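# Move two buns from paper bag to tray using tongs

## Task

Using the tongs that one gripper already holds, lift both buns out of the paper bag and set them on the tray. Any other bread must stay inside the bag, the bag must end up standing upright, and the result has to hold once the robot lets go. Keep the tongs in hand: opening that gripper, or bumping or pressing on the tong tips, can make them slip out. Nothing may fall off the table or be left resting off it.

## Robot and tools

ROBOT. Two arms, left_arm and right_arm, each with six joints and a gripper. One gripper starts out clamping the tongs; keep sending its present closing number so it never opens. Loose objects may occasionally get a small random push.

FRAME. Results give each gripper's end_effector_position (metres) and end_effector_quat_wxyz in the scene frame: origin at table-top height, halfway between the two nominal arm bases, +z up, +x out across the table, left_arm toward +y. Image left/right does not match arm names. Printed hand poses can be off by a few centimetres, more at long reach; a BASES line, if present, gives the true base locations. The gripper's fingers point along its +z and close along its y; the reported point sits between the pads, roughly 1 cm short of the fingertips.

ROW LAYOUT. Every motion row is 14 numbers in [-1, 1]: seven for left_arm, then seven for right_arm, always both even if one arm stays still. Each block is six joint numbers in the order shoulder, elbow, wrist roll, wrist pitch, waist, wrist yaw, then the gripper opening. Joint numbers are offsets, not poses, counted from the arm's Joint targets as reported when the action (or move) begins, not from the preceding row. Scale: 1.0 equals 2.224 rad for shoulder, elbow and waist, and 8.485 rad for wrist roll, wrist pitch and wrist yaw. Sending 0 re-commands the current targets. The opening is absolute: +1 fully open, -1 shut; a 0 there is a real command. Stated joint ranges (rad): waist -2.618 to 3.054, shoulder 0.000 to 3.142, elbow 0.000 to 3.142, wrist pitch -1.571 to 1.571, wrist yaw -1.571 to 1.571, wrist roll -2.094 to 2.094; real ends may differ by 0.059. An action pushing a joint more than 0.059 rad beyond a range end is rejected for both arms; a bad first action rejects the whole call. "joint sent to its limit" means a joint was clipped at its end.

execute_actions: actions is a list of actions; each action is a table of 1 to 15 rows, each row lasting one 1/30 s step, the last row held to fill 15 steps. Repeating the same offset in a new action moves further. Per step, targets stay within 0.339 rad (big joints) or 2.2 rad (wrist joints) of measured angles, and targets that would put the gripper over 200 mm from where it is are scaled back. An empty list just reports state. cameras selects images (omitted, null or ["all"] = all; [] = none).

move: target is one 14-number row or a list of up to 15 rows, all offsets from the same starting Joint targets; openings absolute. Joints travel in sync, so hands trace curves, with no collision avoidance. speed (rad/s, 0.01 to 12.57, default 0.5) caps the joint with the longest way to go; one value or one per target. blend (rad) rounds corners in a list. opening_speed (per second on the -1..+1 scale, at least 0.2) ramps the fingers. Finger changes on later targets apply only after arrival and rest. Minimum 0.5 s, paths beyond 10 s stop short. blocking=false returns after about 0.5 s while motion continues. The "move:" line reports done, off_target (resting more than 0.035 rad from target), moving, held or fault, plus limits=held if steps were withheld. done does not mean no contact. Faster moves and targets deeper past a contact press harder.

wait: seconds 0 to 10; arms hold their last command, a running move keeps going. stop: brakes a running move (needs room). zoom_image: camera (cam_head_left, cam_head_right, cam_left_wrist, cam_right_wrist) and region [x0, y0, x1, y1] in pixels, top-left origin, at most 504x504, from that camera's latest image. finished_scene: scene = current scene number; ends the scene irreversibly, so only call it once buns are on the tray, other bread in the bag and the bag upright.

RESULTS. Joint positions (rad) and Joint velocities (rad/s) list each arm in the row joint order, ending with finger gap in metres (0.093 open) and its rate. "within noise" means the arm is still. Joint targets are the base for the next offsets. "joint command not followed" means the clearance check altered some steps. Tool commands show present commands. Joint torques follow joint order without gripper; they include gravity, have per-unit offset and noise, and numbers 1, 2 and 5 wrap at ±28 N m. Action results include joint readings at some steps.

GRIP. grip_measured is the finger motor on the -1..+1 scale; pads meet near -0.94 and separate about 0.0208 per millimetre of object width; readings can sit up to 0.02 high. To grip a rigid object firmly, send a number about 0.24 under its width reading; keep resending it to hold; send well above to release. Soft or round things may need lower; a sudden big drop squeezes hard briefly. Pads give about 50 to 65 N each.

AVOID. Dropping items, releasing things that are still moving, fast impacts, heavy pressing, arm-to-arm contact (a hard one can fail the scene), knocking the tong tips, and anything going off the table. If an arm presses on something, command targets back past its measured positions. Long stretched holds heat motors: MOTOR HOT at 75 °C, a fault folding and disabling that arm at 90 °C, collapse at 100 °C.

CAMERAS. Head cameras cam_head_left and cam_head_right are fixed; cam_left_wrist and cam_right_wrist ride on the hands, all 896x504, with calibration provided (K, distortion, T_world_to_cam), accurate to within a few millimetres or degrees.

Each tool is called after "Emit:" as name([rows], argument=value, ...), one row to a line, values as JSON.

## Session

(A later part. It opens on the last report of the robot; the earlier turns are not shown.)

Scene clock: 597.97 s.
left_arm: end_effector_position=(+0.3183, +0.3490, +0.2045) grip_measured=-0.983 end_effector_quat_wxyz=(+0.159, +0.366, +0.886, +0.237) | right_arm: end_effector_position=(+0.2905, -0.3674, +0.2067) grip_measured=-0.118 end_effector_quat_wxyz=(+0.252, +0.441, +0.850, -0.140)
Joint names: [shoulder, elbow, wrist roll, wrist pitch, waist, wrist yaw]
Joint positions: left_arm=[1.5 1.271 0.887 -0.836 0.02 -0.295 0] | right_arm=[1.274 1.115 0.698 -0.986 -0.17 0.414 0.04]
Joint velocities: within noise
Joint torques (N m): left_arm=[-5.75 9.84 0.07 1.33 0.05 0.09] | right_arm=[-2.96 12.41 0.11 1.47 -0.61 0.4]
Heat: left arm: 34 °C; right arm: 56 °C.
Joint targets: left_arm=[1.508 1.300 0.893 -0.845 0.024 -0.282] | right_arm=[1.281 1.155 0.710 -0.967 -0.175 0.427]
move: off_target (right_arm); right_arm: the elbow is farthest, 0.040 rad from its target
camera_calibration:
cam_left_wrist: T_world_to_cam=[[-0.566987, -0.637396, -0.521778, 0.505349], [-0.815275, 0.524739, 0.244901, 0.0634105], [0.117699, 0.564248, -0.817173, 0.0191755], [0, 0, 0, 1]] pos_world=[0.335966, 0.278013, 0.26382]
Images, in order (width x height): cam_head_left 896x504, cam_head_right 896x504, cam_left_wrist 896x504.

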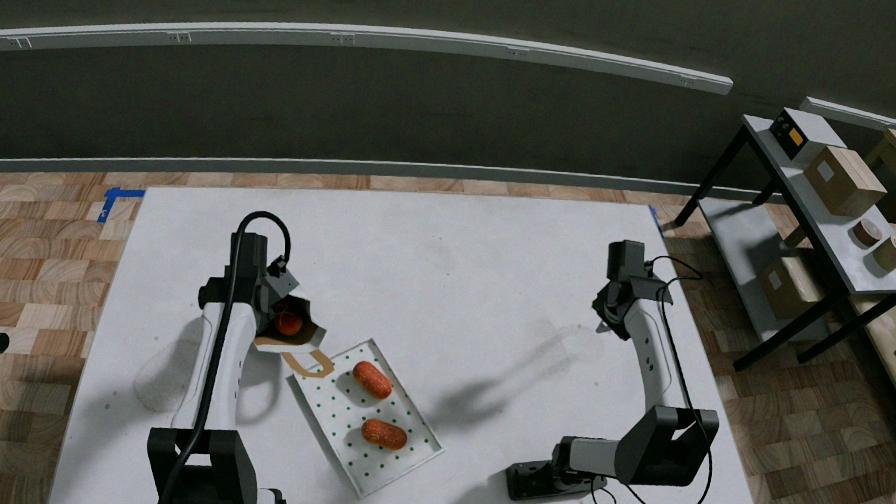

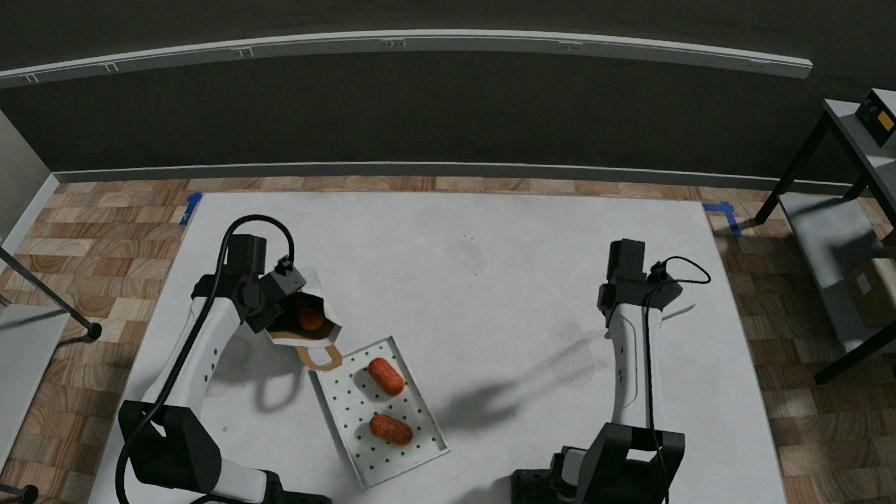

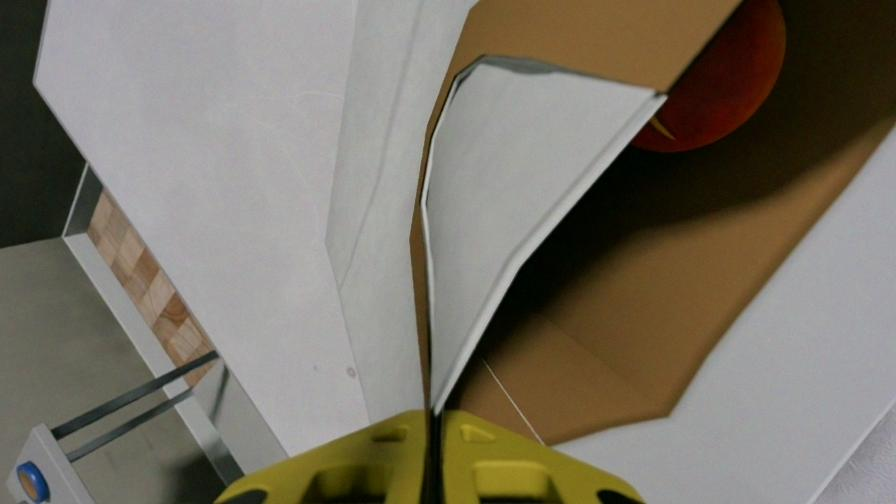

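Emit:
move([
  [0.0746,0.1120,0.0051,-0.0243,0.0441,0.0177,-1.0,0,0,0,0,0,0,-0.1168],
  [0.1443,0.2086,0.0083,-0.0474,0.0728,0.0319,-1.0,0,0,0,0,0,0,-0.1168],
], speed=0.2, blend=[0.03,0], cameras=["cam_head_left", "cam_head_right", "cam_left_wrist"])

Emit:
zoom_image(camera="cam_head_right", region=[200, 220, 440, 420])

Emit:
zoom_image(camera="cam_head_left", region=[190, 220, 430, 420])

Scene clock: 604.23 s.
left_arm: end_effector_position=(+0.3393, +0.3700, +0.2060) grip_measured=-0.984 end_effector_quat_wxyz=(+0.100, +0.369, +0.920, +0.082) | right_arm: end_effector_position=(+0.2905, -0.3674, +0.2067) grip_measured=-0.118 end_effector_quat_wxyz=(+0.252, +0.441, +0.850, -0.140)
Joint names: [shoulder, elbow, wrist roll, wrist pitch, waist, wrist yaw]
Joint positions: left_arm=[1.817 1.737 0.956 -1.234 0.183 -0.03 0] | right_arm=[1.274 1.115 0.698 -0.986 -0.17 0.414 0.04]
Joint velocities: within noise
Joint torques (N m): left_arm=[-7.77 9.09 0.11 0.73 -0.12 0.25] | right_arm=[-2.95 12.4 0.1 1.48 -0.62 0.41]
Heat: left arm: 35 °C; right arm: 56 °C.
Joint targets: left_arm=[1.829 1.764 0.964 -1.247 0.186 -0.012] | right_arm=[1.281 1.155 0.710 -0.967 -0.175 0.427]
move: off_target (right_arm); right_arm: the elbow is farthest, 0.040 rad from its target
camera_calibration:
cam_left_wrist: T_world_to_cam=[[-0.65266, -0.728515, -0.208091, 0.529501], [-0.752519, 0.591395, 0.28977, 0.0139468], [-0.0880374, 0.345713, -0.934201, 0.180803], [0, 0, 0, 1]] pos_world=[0.371996, 0.314995, 0.275049]
Images, in order (width x height): cam_head_left 896x504, cam_head_right 896x504, cam_left_wrist 896x504.

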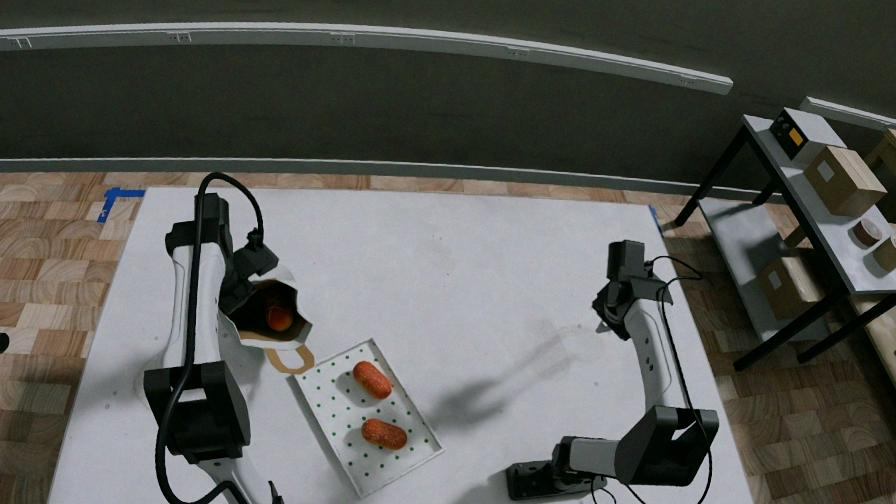

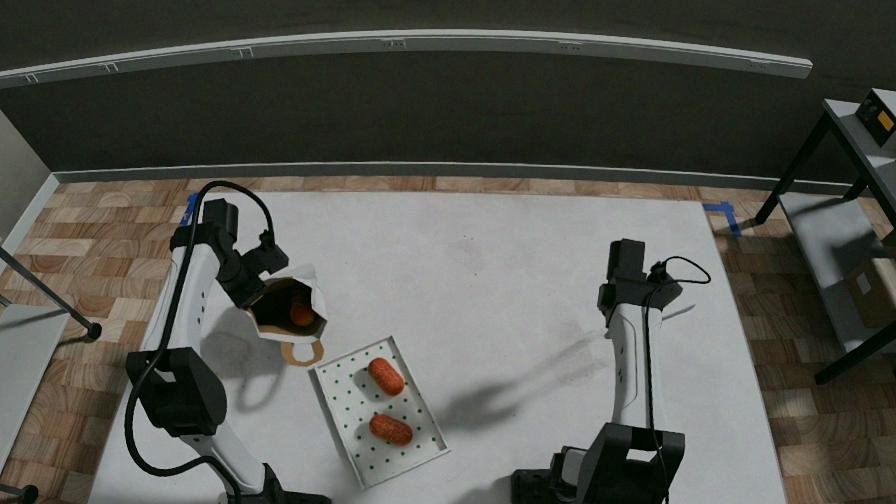

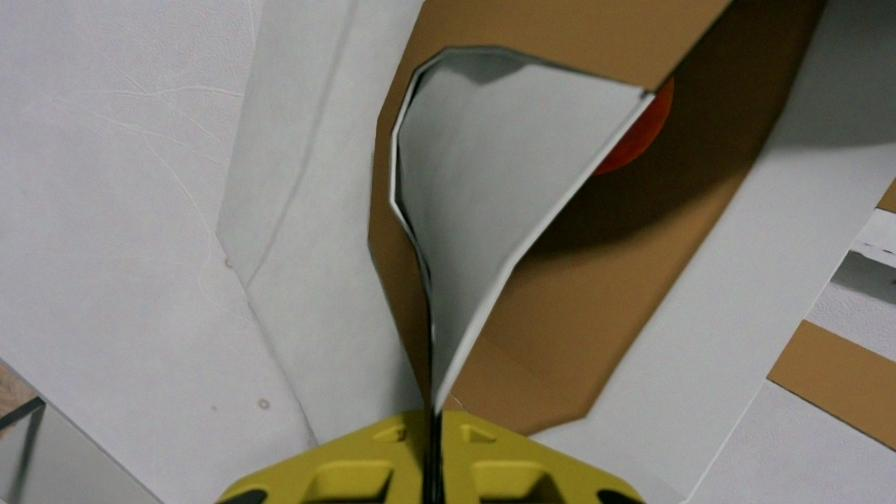

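Scaled by 2.100 from the camera's 896x504 image, which has a finer 1280x720 frame.

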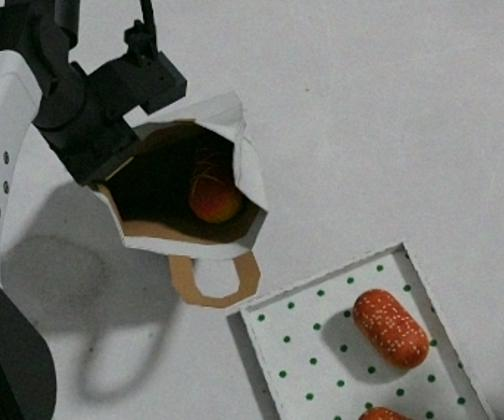

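Scaled by 2.100 from the camera's 896x504 image, which has a finer 1280x720 frame.

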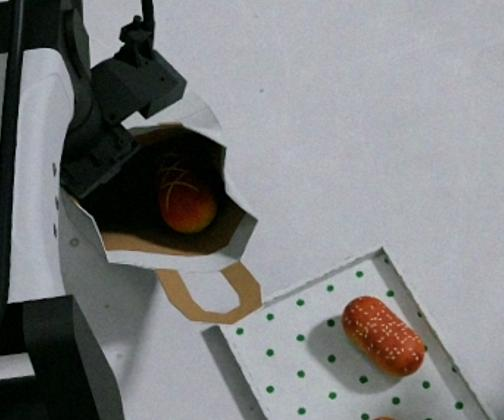

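Emit:
move(target=[0.1039,0.1281,0.0061,-0.0283,0.0306,0.0156,-1.0,0,0,0,0,0,0,-0.1168], speed=0.15, cameras=["cam_head_left", "cam_head_right", "cam_left_wrist"])

Emit:
zoom_image(camera="cam_head_right", region=[200, 220, 440, 420])

Emit:
zoom_image(camera="cam_head_left", region=[190, 220, 430, 420])

Scene clock: 609.67 s.
left_arm: end_effector_position=(+0.3485, +0.3772, +0.1938) grip_measured=-0.984 end_effector_quat_wxyz=(+0.061, +0.367, +0.928, -0.018) | right_arm: end_effector_position=(+0.2905, -0.3674, +0.2067) grip_measured=-0.118 end_effector_quat_wxyz=(+0.252, +0.441, +0.850, -0.140)
Joint names: [shoulder, elbow, wrist roll, wrist pitch, waist, wrist yaw]
Joint positions: left_arm=[2.044 2.026 1.006 -1.475 0.251 0.101 0] | right_arm=[1.274 1.115 0.698 -0.986 -0.17 0.414 0.04]
Joint velocities: within noise
Joint torques (N m): left_arm=[-8.98 8.31 0.17 0.27 -0.08 0.32] | right_arm=[-2.96 12.4 0.11 1.47 -0.62 0.41]
Heat: left arm: 35 °C; right arm: 56 °C.
Joint targets: left_arm=[2.060 2.049 1.015 -1.487 0.254 0.121] | right_arm=[1.281 1.155 0.710 -0.968 -0.175 0.427]
move: off_target (right_arm); right_arm: the elbow is farthest, 0.040 rad from its target
camera_calibration:
cam_left_wrist: T_world_to_cam=[[-0.670473, -0.741918, 0.0047625, 0.508217], [-0.707019, 0.640854, 0.29905, -0.0160834], [-0.224923, 0.197138, -0.954226, 0.275381], [0, 0, 0, 1]] pos_world=[0.391314, 0.333075, 0.265165]
Images, in order (width x height): cam_head_left 896x504, cam_head_right 896x504, cam_left_wrist 896x504.

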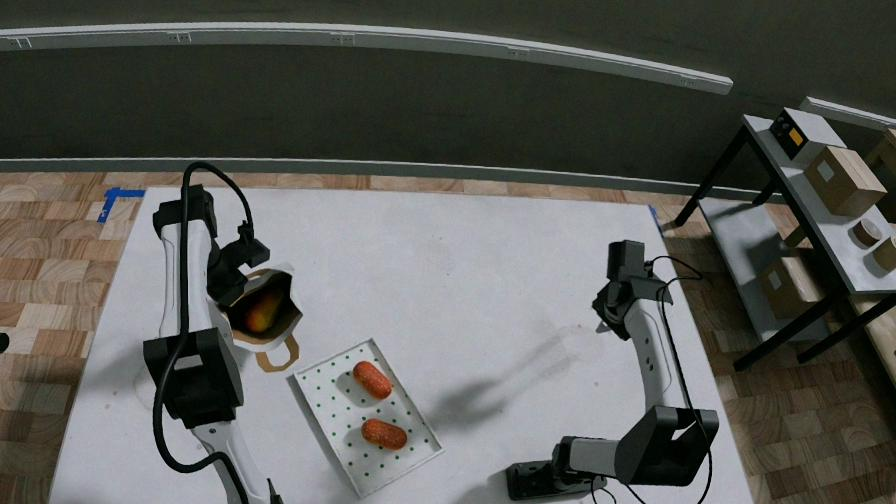

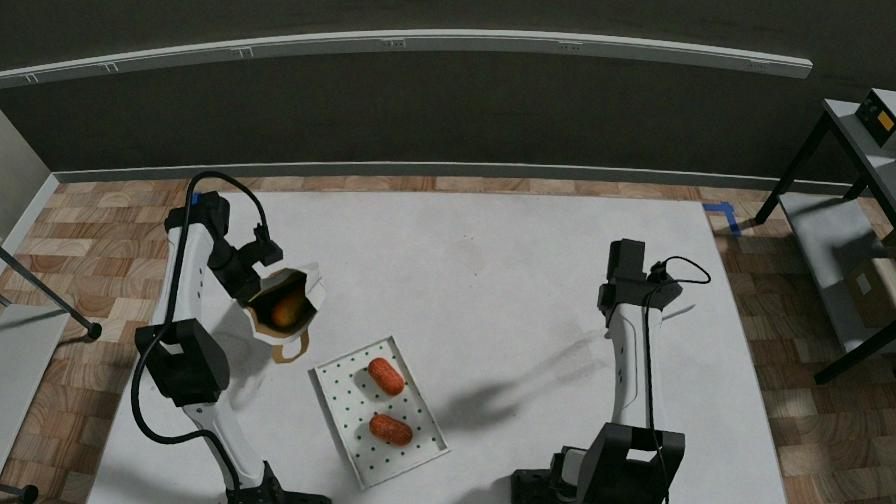

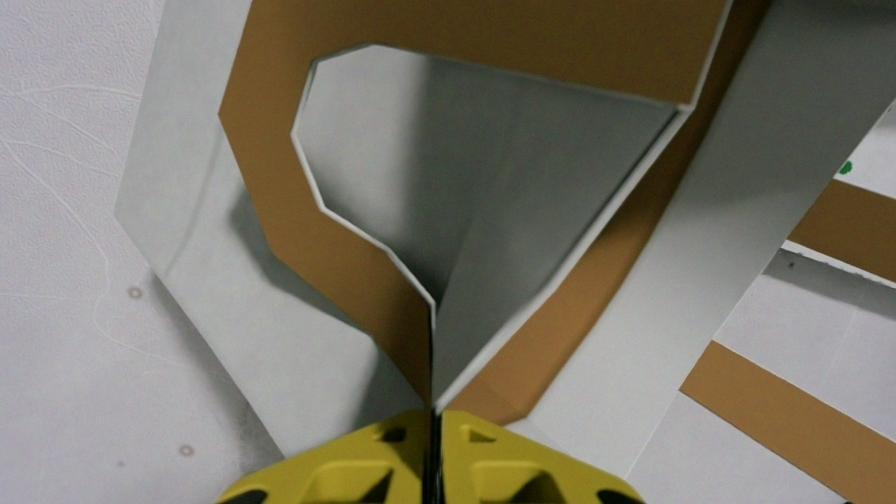

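Scaled by 2.100 from the camera's 896x504 image, which has a finer 1280x720 frame.

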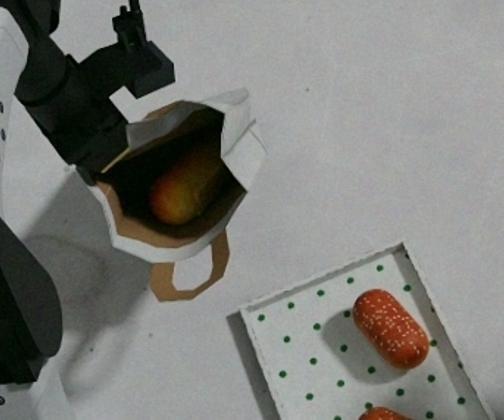

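Scaled by 2.100 from the camera's 896x504 image, which has a finer 1280x720 frame.

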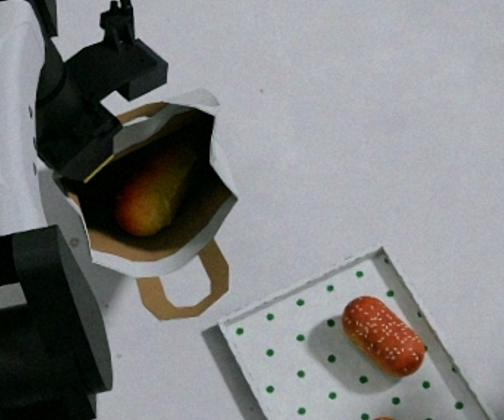

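Emit:
move([
  [-0.0216,-0.0063,-0.0004,0.0018,-0.0027,-0.0015,-1.0,0,0,0,0,0,0,-0.1168],
  [-0.0859,-0.0764,-0.0065,0.0114,-0.0256,-0.0095,-1.0,0,0,0,0,0,0,-0.1168],
  [-0.1745,-0.1830,-0.0164,0.0244,-0.0688,-0.0177,-1.0,0,0,0,0,0,0,-0.1168],
], speed=0.12, blend=[0.01,0.03,0], cameras=["cam_head_left", "cam_head_right", "cam_left_wrist"])

Emit:
zoom_image(camera="cam_head_right", region=[200, 220, 440, 420])

Emit:
zoom_image(camera="cam_head_left", region=[190, 220, 430, 420])

Scene clock: 641.30 s.
left_arm: end_effector_position=(+0.3046, +0.3338, +0.2141) grip_measured=-0.984 end_effector_quat_wxyz=(+0.088, +0.373, +0.922, +0.060) | right_arm: end_effector_position=(+0.2905, -0.3674, +0.2067) grip_measured=-0.118 end_effector_quat_wxyz=(+0.252, +0.441, +0.850, -0.140)
Joint names: [shoulder, elbow, wrist roll, wrist pitch, waist, wrist yaw]
Joint positions: left_arm=[1.706 1.647 0.884 -1.299 0.106 -0.021 0] | right_arm=[1.274 1.115 0.698 -0.986 -0.17 0.414 0.04]
Joint velocities: within noise
Joint torques (N m): left_arm=[-10.47 6.09 -0.06 0.96 -0.73 0.03] | right_arm=[-2.96 12.41 0.1 1.48 -0.62 0.4]
Heat: left arm: 39 °C; right arm: 57 °C.
Joint targets: left_arm=[1.672 1.642 0.876 -1.280 0.101 -0.030] | right_arm=[1.281 1.155 0.710 -0.968 -0.175 0.427]
move: off_target (right_arm); right_arm: the elbow is farthest, 0.040 rad from its target
camera_calibration:
cam_left_wrist: T_world_to_cam=[[-0.666606, -0.728084, -0.159783, 0.476054], [-0.735525, 0.607682, 0.29954, -0.00579994], [-0.120993, 0.3172, -0.940609, 0.218755], [0, 0, 0, 1]] pos_world=[0.339542, 0.280743, 0.283565]
Images, in order (width x height): cam_head_left 896x504, cam_head_right 896x504, cam_left_wrist 896x504.

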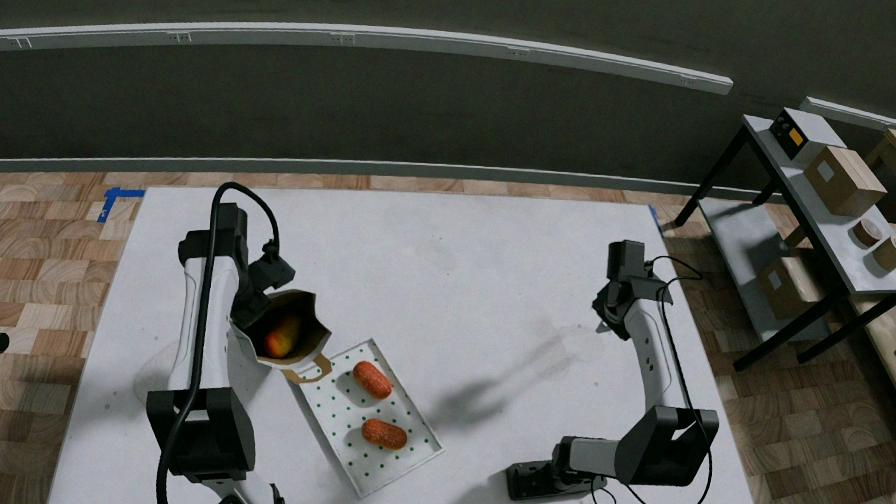

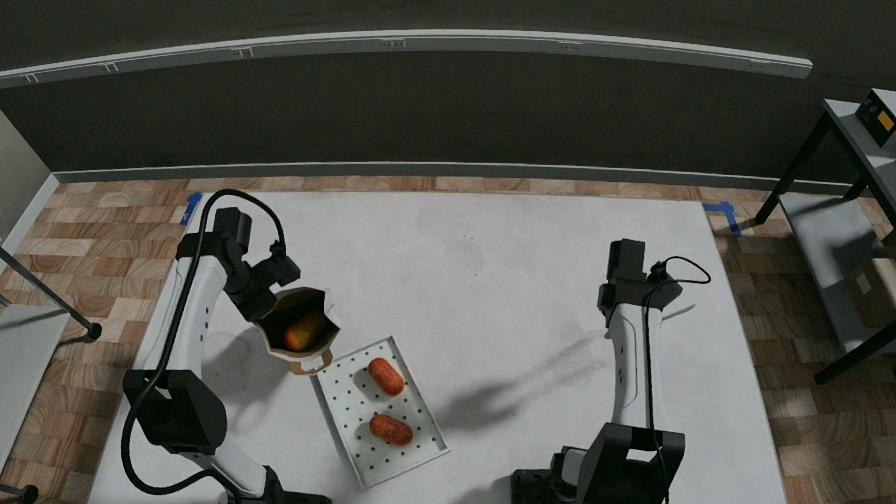

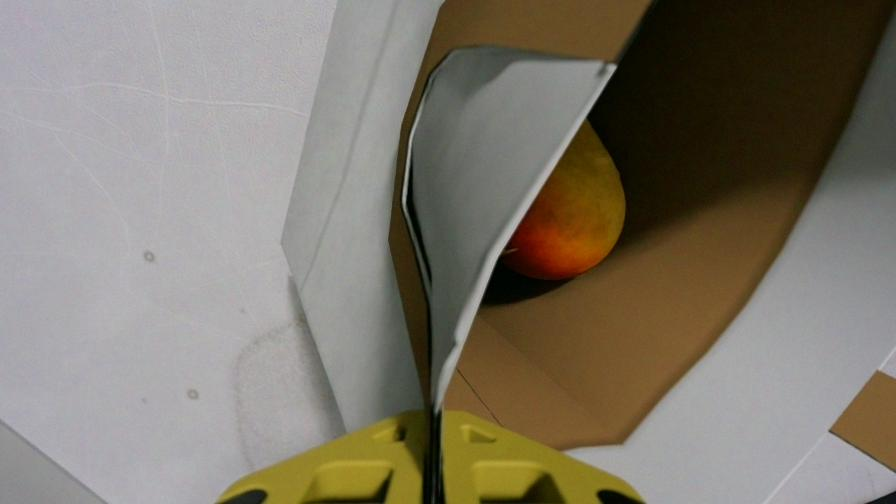

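Scaled by 2.100 from the camera's 896x504 image, which has a finer 1280x720 frame.

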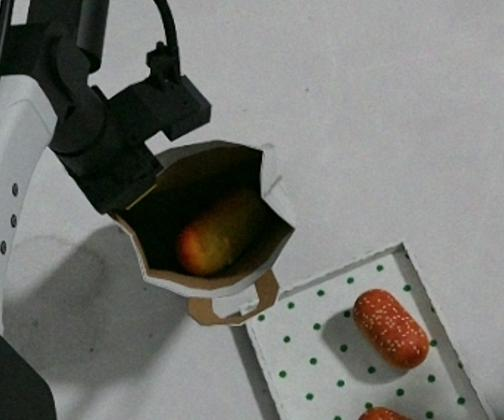

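Scaled by 2.100 from the camera's 896x504 image, which has a finer 1280x720 frame.

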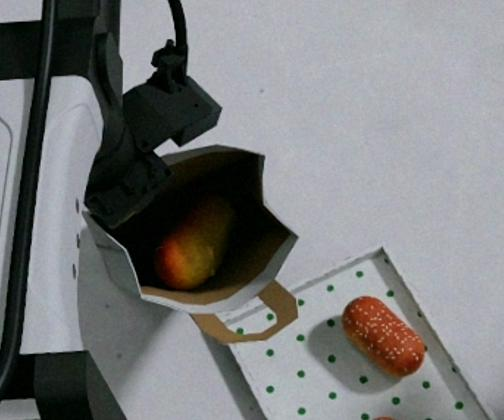

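Emit:
move([
  [-0.0382,-0.0409,-0.0079,0.0012,-0.0288,-0.0014,-1.0,0,0,0,0,0,0,-0.1168],
  [-0.0405,-0.0576,-0.0079,0.0048,-0.0288,-0.0014,-1.0,0,0,0,0,0,0,-0.1168],
  [0.0459,0.0346,0.0034,-0.0079,0.0157,0.0087,-1.0,0,0,0,0,0,0,-0.1168],
], speed=0.12, cameras=["cam_head_left", "cam_head_right", "cam_left_wrist"])

Emit:
zoom_image(camera="cam_head_right", region=[200, 220, 440, 420])

Emit:
zoom_image(camera="cam_head_left", region=[190, 220, 430, 420])

Scene clock: 661.00 s.
left_arm: end_effector_position=(+0.3089, +0.3352, +0.2070) grip_measured=-0.984 end_effector_quat_wxyz=(+0.079, +0.371, +0.925, +0.029) | right_arm: end_effector_position=(+0.2905, -0.3674, +0.2067) grip_measured=-0.118 end_effector_quat_wxyz=(+0.252, +0.441, +0.850, -0.140)
Joint names: [shoulder, elbow, wrist roll, wrist pitch, waist, wrist yaw]
Joint positions: left_arm=[1.763 1.694 0.898 -1.334 0.132 0.028 0] | right_arm=[1.274 1.115 0.698 -0.986 -0.17 0.414 0.04]
Joint velocities: within noise
Joint torques (N m): left_arm=[-7.24 8.73 0.13 0.51 0.03 0.26] | right_arm=[-2.95 12.41 0.11 1.47 -0.62 0.41]
Heat: left arm: 40 °C; right arm: 58 °C.
Joint targets: left_arm=[1.774 1.719 0.905 -1.348 0.136 0.044] | right_arm=[1.281 1.155 0.710 -0.968 -0.175 0.427]
move: off_target (right_arm); right_arm: the elbow is farthest, 0.040 rad from its target
camera_calibration:
cam_left_wrist: T_world_to_cam=[[-0.670188, -0.735957, -0.0959953, 0.469332], [-0.725025, 0.621531, 0.296712, -0.00865739], [-0.158703, 0.268452, -0.95013, 0.242253], [0, 0, 0, 1]] pos_world=[0.34671, 0.285756, 0.277794]
Images, in order (width x height): cam_head_left 896x504, cam_head_right 896x504, cam_left_wrist 896x504.

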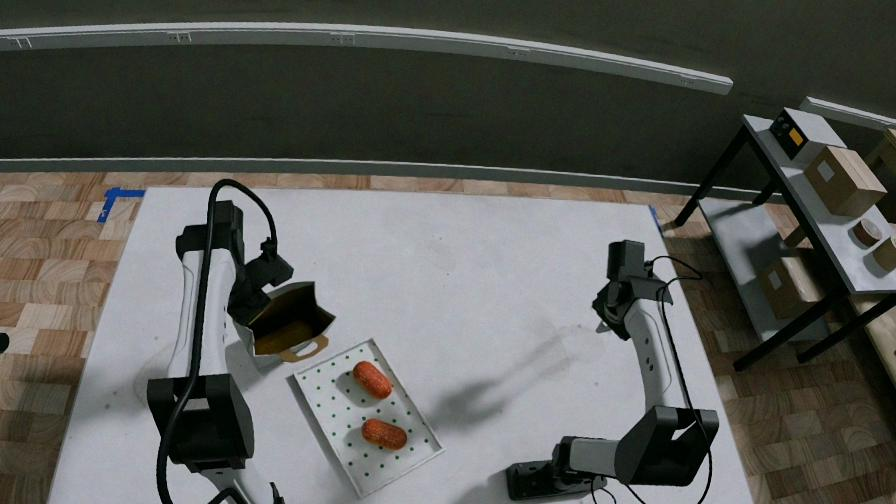

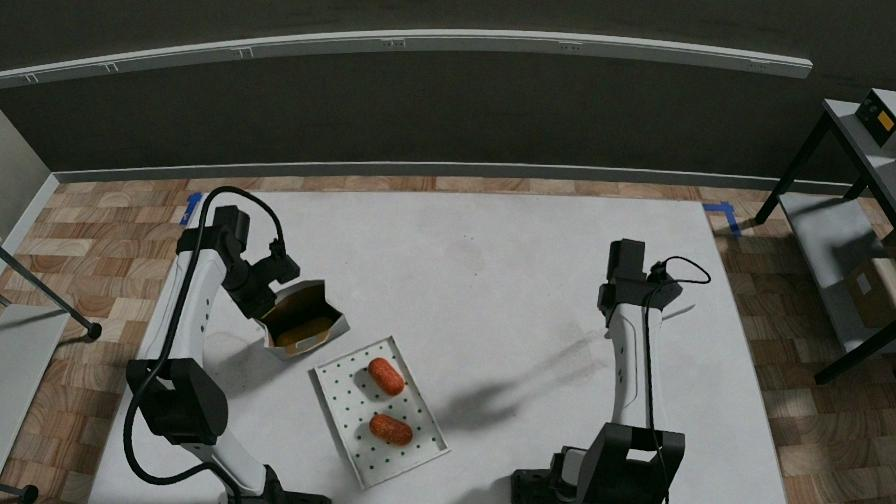

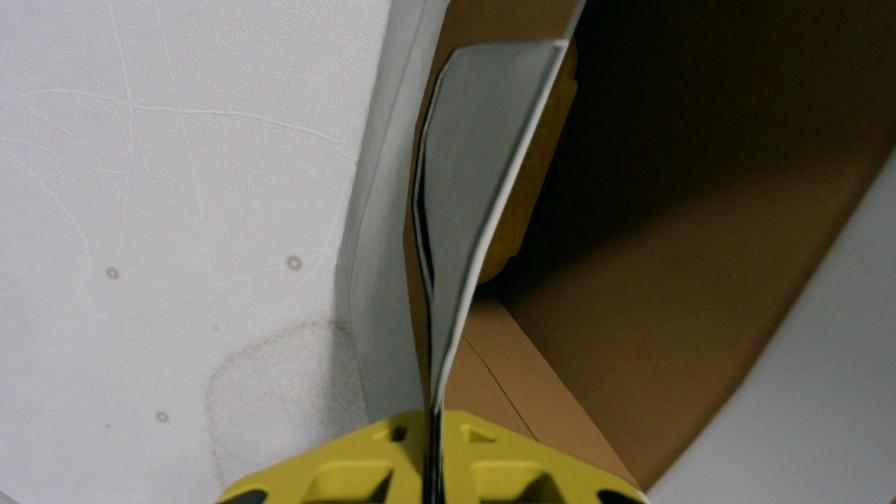

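Scaled by 2.100 from the camera's 896x504 image, which has a finer 1280x720 frame.

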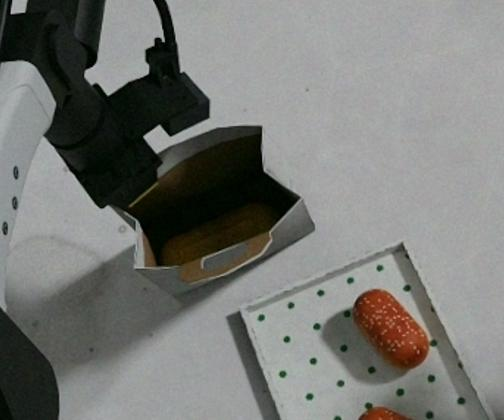

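Scaled by 2.100 from the camera's 896x504 image, which has a finer 1280x720 frame.

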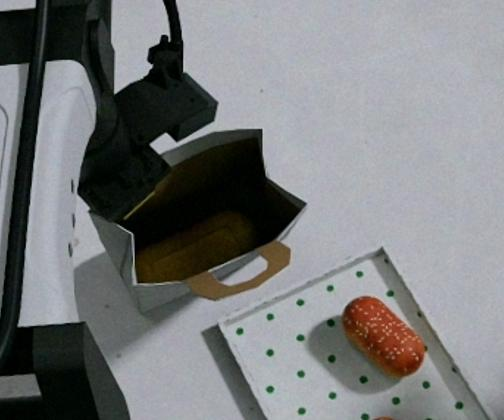

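Emit:
move(target=[0.1165,0.1385,0.0118,-0.0166,0.0486,0.0086,-1.0,0,0,0,0,0,0,-0.1168], speed=0.12, cameras=["cam_head_left", "cam_head_right", "cam_left_wrist"])

Emit:
zoom_image(camera="cam_head_right", region=[200, 220, 440, 420])

Emit:
zoom_image(camera="cam_head_left", region=[190, 220, 430, 420])

Scene clock: 673.73 s.
left_arm: end_effector_position=(+0.3454, +0.3714, +0.1977) grip_measured=-0.984 end_effector_quat_wxyz=(+0.064, +0.369, +0.927, -0.016) | right_arm: end_effector_position=(+0.2905, -0.3674, +0.2067) grip_measured=-0.118 end_effector_quat_wxyz=(+0.252, +0.441, +0.850, -0.140)
Joint names: [shoulder, elbow, wrist roll, wrist pitch, waist, wrist yaw]
Joint positions: left_arm=[2.019 2.004 0.998 -1.47 0.24 0.102 0] | right_arm=[1.274 1.115 0.698 -0.986 -0.17 0.414 0.04]
Joint velocities: within noise
Joint torques (N m): left_arm=[-8.92 8.23 0.11 0.24 0.03 0.28] | right_arm=[-2.92 12.4 0.11 1.47 -0.62 0.41]
Heat: left arm: 40 °C; right arm: 58 °C.
Joint targets: left_arm=[2.034 2.027 1.005 -1.488 0.244 0.117] | right_arm=[1.281 1.155 0.710 -0.968 -0.175 0.427]
move: off_target (right_arm); right_arm: the elbow is farthest, 0.040 rad from its target
camera_calibration:
cam_left_wrist: T_world_to_cam=[[-0.673462, -0.739222, -0.000274781, 0.502885], [-0.706524, 0.643563, 0.294363, -0.0161135], [-0.217423, 0.198436, -0.955694, 0.276839], [0, 0, 0, 1]] pos_world=[0.38748, 0.327179, 0.269455]
Images, in order (width x height): cam_head_left 896x504, cam_head_right 896x504, cam_left_wrist 896x504.

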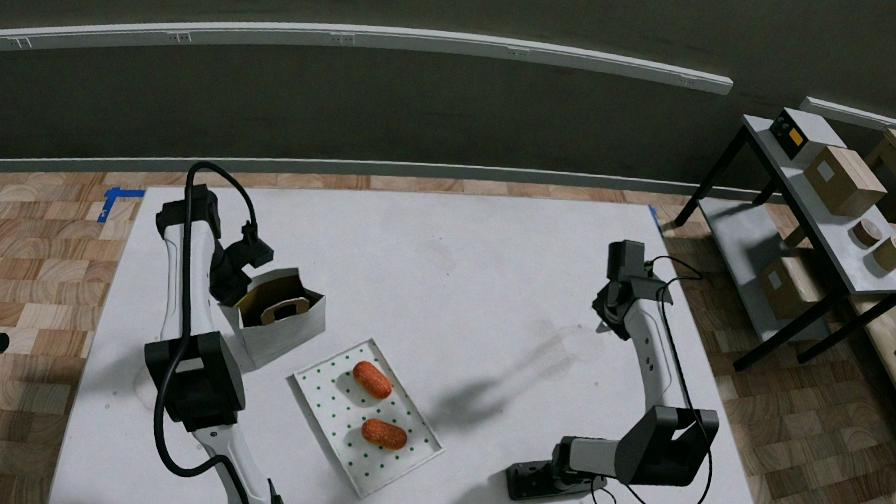

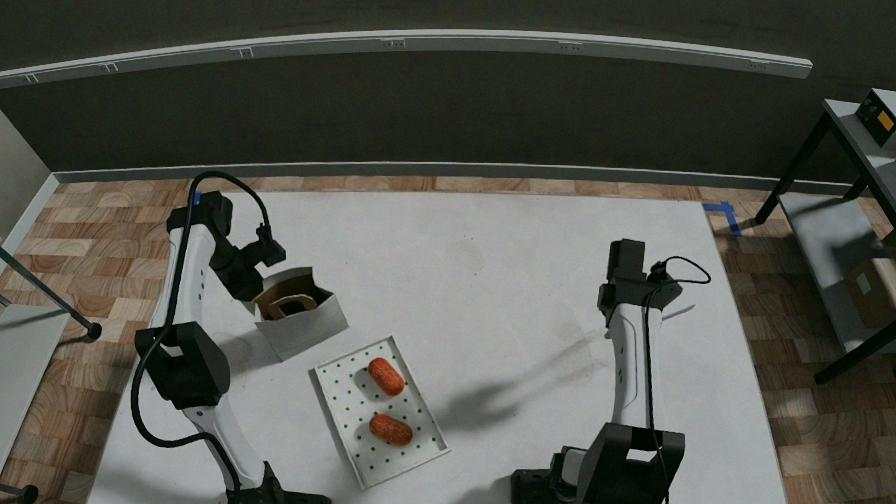

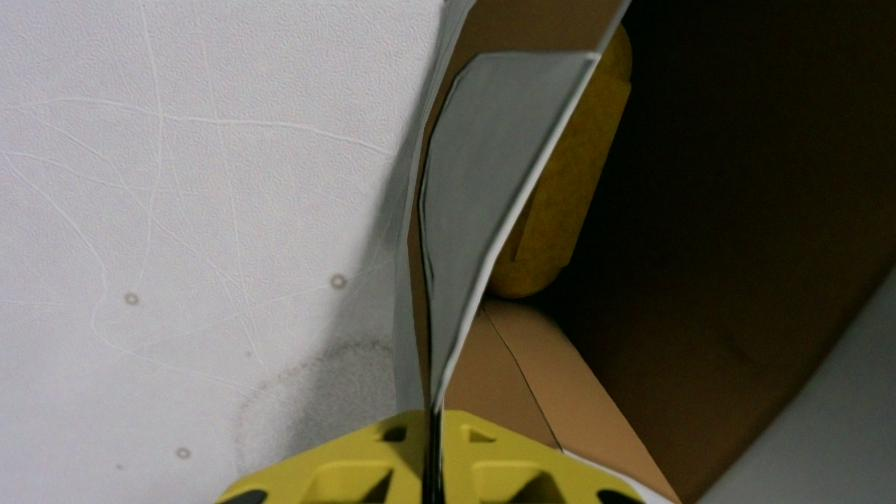

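Scaled by 2.100 from the camera's 896x504 image, which has a finer 1280x720 frame.

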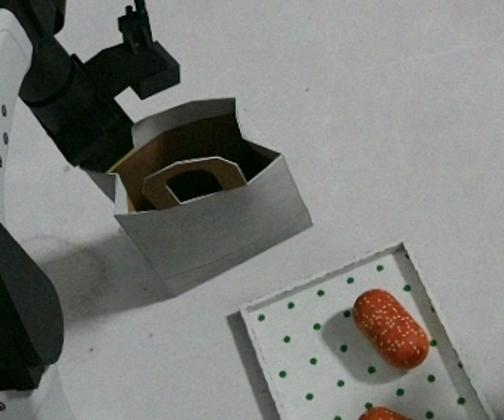

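Scaled by 2.100 from the camera's 896x504 image, which has a finer 1280x720 frame.

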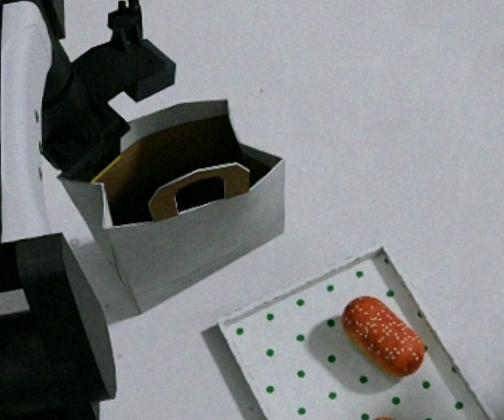

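Emit:
move(target=[0.0270,0.0238,0.0027,0.0005,0.0103,0.0001,-1.0,0,0,0,0,0,0,-0.1168], speed=0.07, cameras=["cam_head_left", "cam_head_right", "cam_left_wrist"])

Emit:
zoom_image(camera="cam_head_right", region=[200, 220, 440, 420])

Emit:
zoom_image(camera="cam_head_left", region=[190, 220, 430, 420])

Scene clock: 685.23 s.
left_arm: end_effector_position=(+0.3560, +0.3821, +0.1930) grip_measured=-0.984 end_effector_quat_wxyz=(+0.068, +0.369, +0.927, -0.017) | right_arm: end_effector_position=(+0.2905, -0.3674, +0.2067) grip_measured=-0.118 end_effector_quat_wxyz=(+0.252, +0.441, +0.850, -0.140)
Joint names: [shoulder, elbow, wrist roll, wrist pitch, waist, wrist yaw]
Joint positions: left_arm=[2.071 2.063 1.02 -1.474 0.261 0.109 0] | right_arm=[1.274 1.115 0.698 -0.986 -0.17 0.414 0.04]
Joint velocities: within noise
Joint torques (N m): left_arm=[-8.73 7.77 0.1 0.32 0.14 0.26] | right_arm=[-2.95 12.42 0.1 1.47 -0.62 0.4]
Heat: left arm: 40 °C; right arm: 59 °C.
Joint targets: left_arm=[2.094 2.080 1.028 -1.484 0.267 0.118] | right_arm=[1.281 1.155 0.710 -0.968 -0.175 0.427]
move: off_target (right_arm); right_arm: the elbow is farthest, 0.040 rad from its target
camera_calibration:
cam_left_wrist: T_world_to_cam=[[-0.674229, -0.738519, -0.00194859, 0.518382], [-0.707582, 0.645225, 0.288119, -0.0130697], [-0.211524, 0.195637, -0.957593, 0.271799], [0, 0, 0, 1]] pos_world=[0.397753, 0.338094, 0.265049]
Images, in order (width x height): cam_head_left 896x504, cam_head_right 896x504, cam_left_wrist 896x504.

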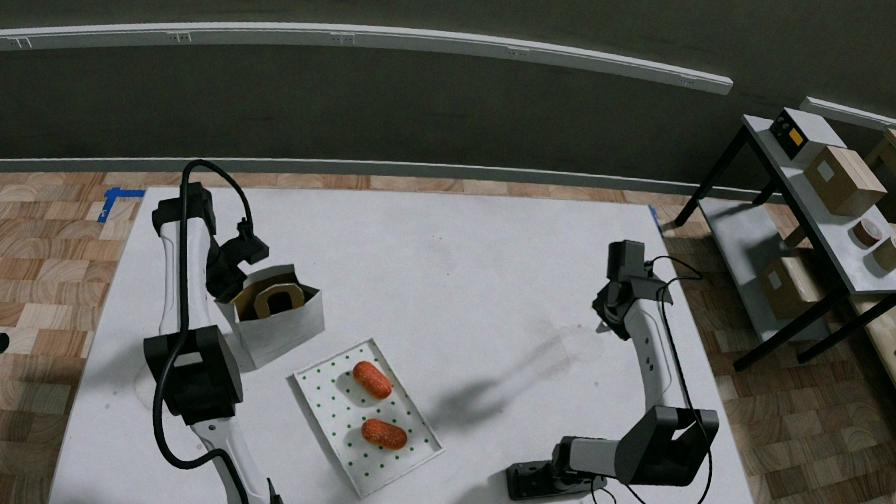

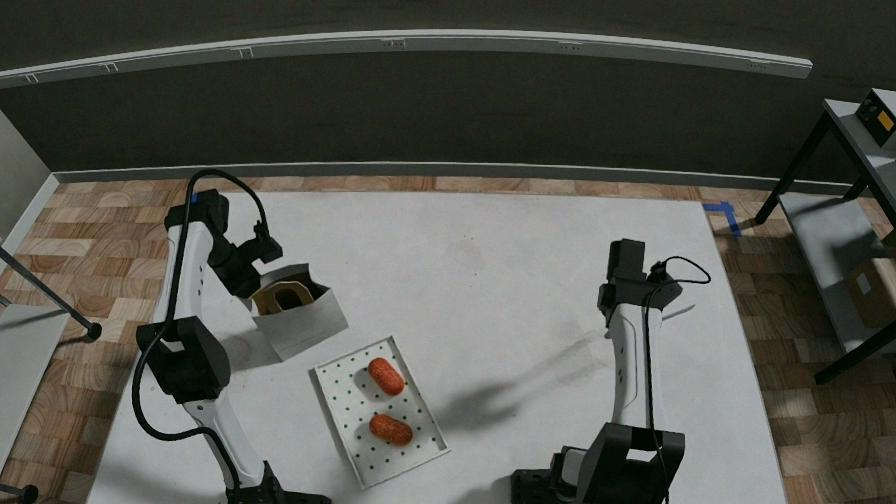

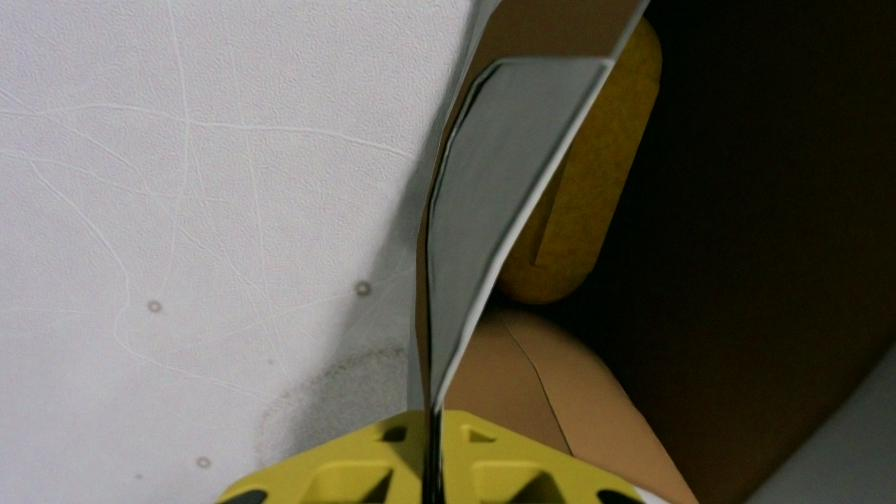

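Scaled by 2.100 from the camera's 896x504 image, which has a finer 1280x720 frame.

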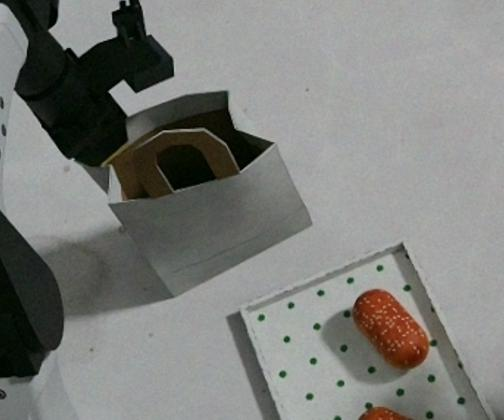

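Scaled by 2.100 from the camera's 896x504 image, which has a finer 1280x720 frame.

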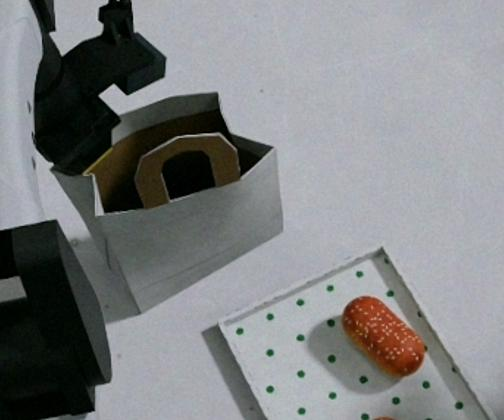

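Emit:
move(target=[0.0153,-0.0067,0.0011,0.0047,0.0058,0,-1.0,0,0,0,0,0,0,-0.1168], speed=0.05, cameras=["cam_head_left", "cam_head_right", "cam_left_wrist"])

Emit:
zoom_image(camera="cam_head_right", region=[200, 220, 440, 420])

Emit:
zoom_image(camera="cam_head_left", region=[190, 220, 430, 420])

Scene clock: 692.23 s.
left_arm: end_effector_position=(+0.3607, +0.3864, +0.1856) grip_measured=-0.984 end_effector_quat_wxyz=(+0.071, +0.368, +0.927, -0.021) | right_arm: end_effector_position=(+0.2905, -0.3674, +0.2067) grip_measured=-0.118 end_effector_quat_wxyz=(+0.252, +0.441, +0.850, -0.140)
Joint names: [shoulder, elbow, wrist roll, wrist pitch, waist, wrist yaw]
Joint positions: left_arm=[2.092 2.063 1.029 -1.455 0.272 0.12 0] | right_arm=[1.274 1.115 0.698 -0.986 -0.17 0.414 0.04]
Joint velocities: within noise
Joint torques (N m): left_arm=[-7.83 6.49 0.12 0.59 0.31 0.16] | right_arm=[-2.95 12.38 0.11 1.47 -0.62 0.41]
Heat: left arm: 40 °C; right arm: 59 °C.
Joint targets: left_arm=[2.127 2.065 1.038 -1.444 0.280 0.118] | right_arm=[1.281 1.155 0.710 -0.968 -0.175 0.427]
move: off_target (left_arm, right_arm); left_arm: the shoulder is farthest, 0.036 rad from its target; right_arm: the elbow is farthest, 0.040 rad from its target
camera_calibration:
cam_left_wrist: T_world_to_cam=[[-0.672932, -0.739692, 0.00413534, 0.523431], [-0.709382, 0.646922, 0.279768, -0.00888947], [-0.209617, 0.185331, -0.960059, 0.26866], [0, 0, 0, 1]] pos_world=[0.402244, 0.343138, 0.258252]
Images, in order (width x height): cam_head_left 896x504, cam_head_right 896x504, cam_left_wrist 896x504.

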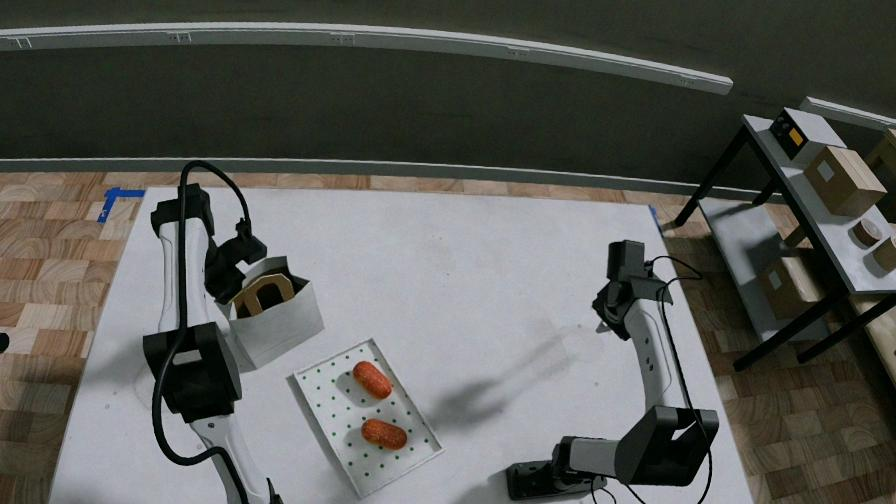

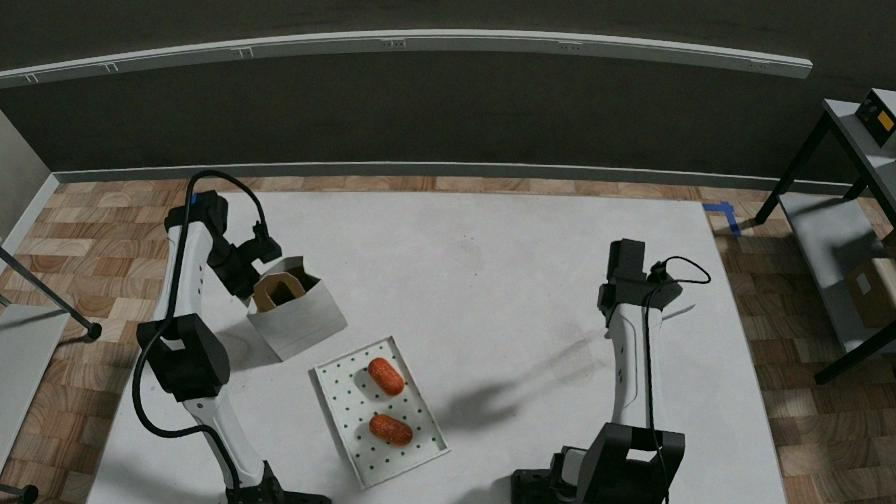

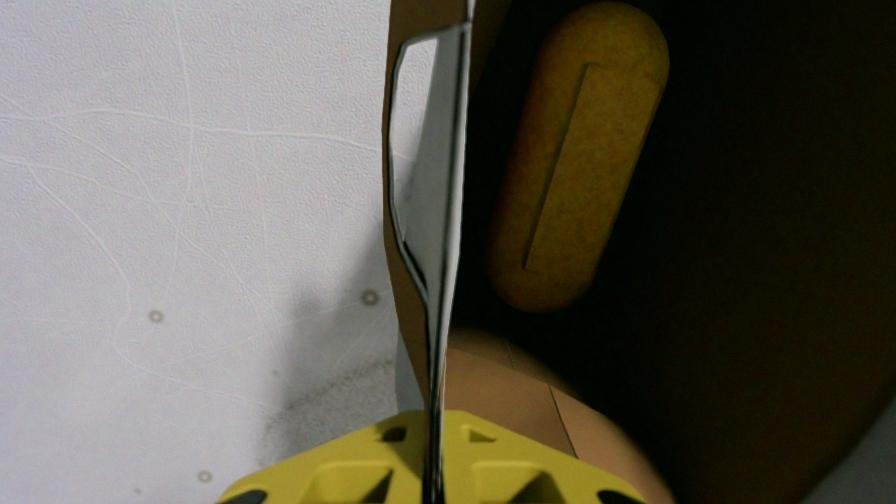

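Scaled by 2.100 from the camera's 896x504 image, which has a finer 1280x720 frame.

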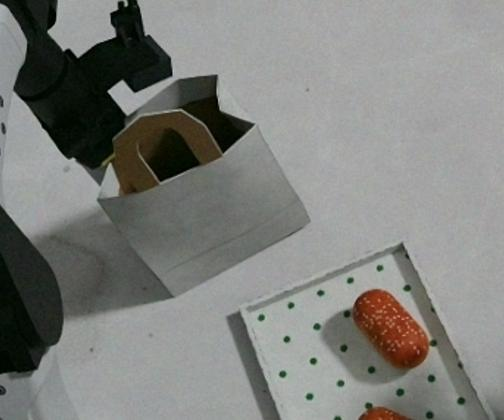

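Scaled by 2.100 from the camera's 896x504 image, which has a finer 1280x720 frame.

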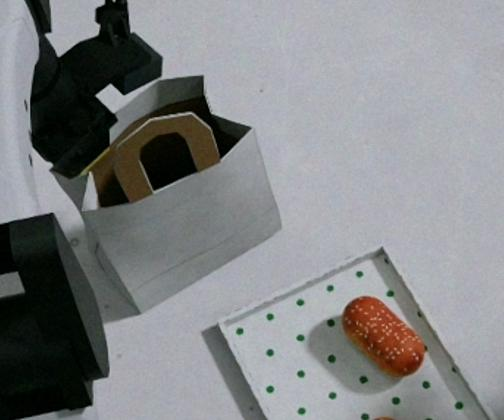

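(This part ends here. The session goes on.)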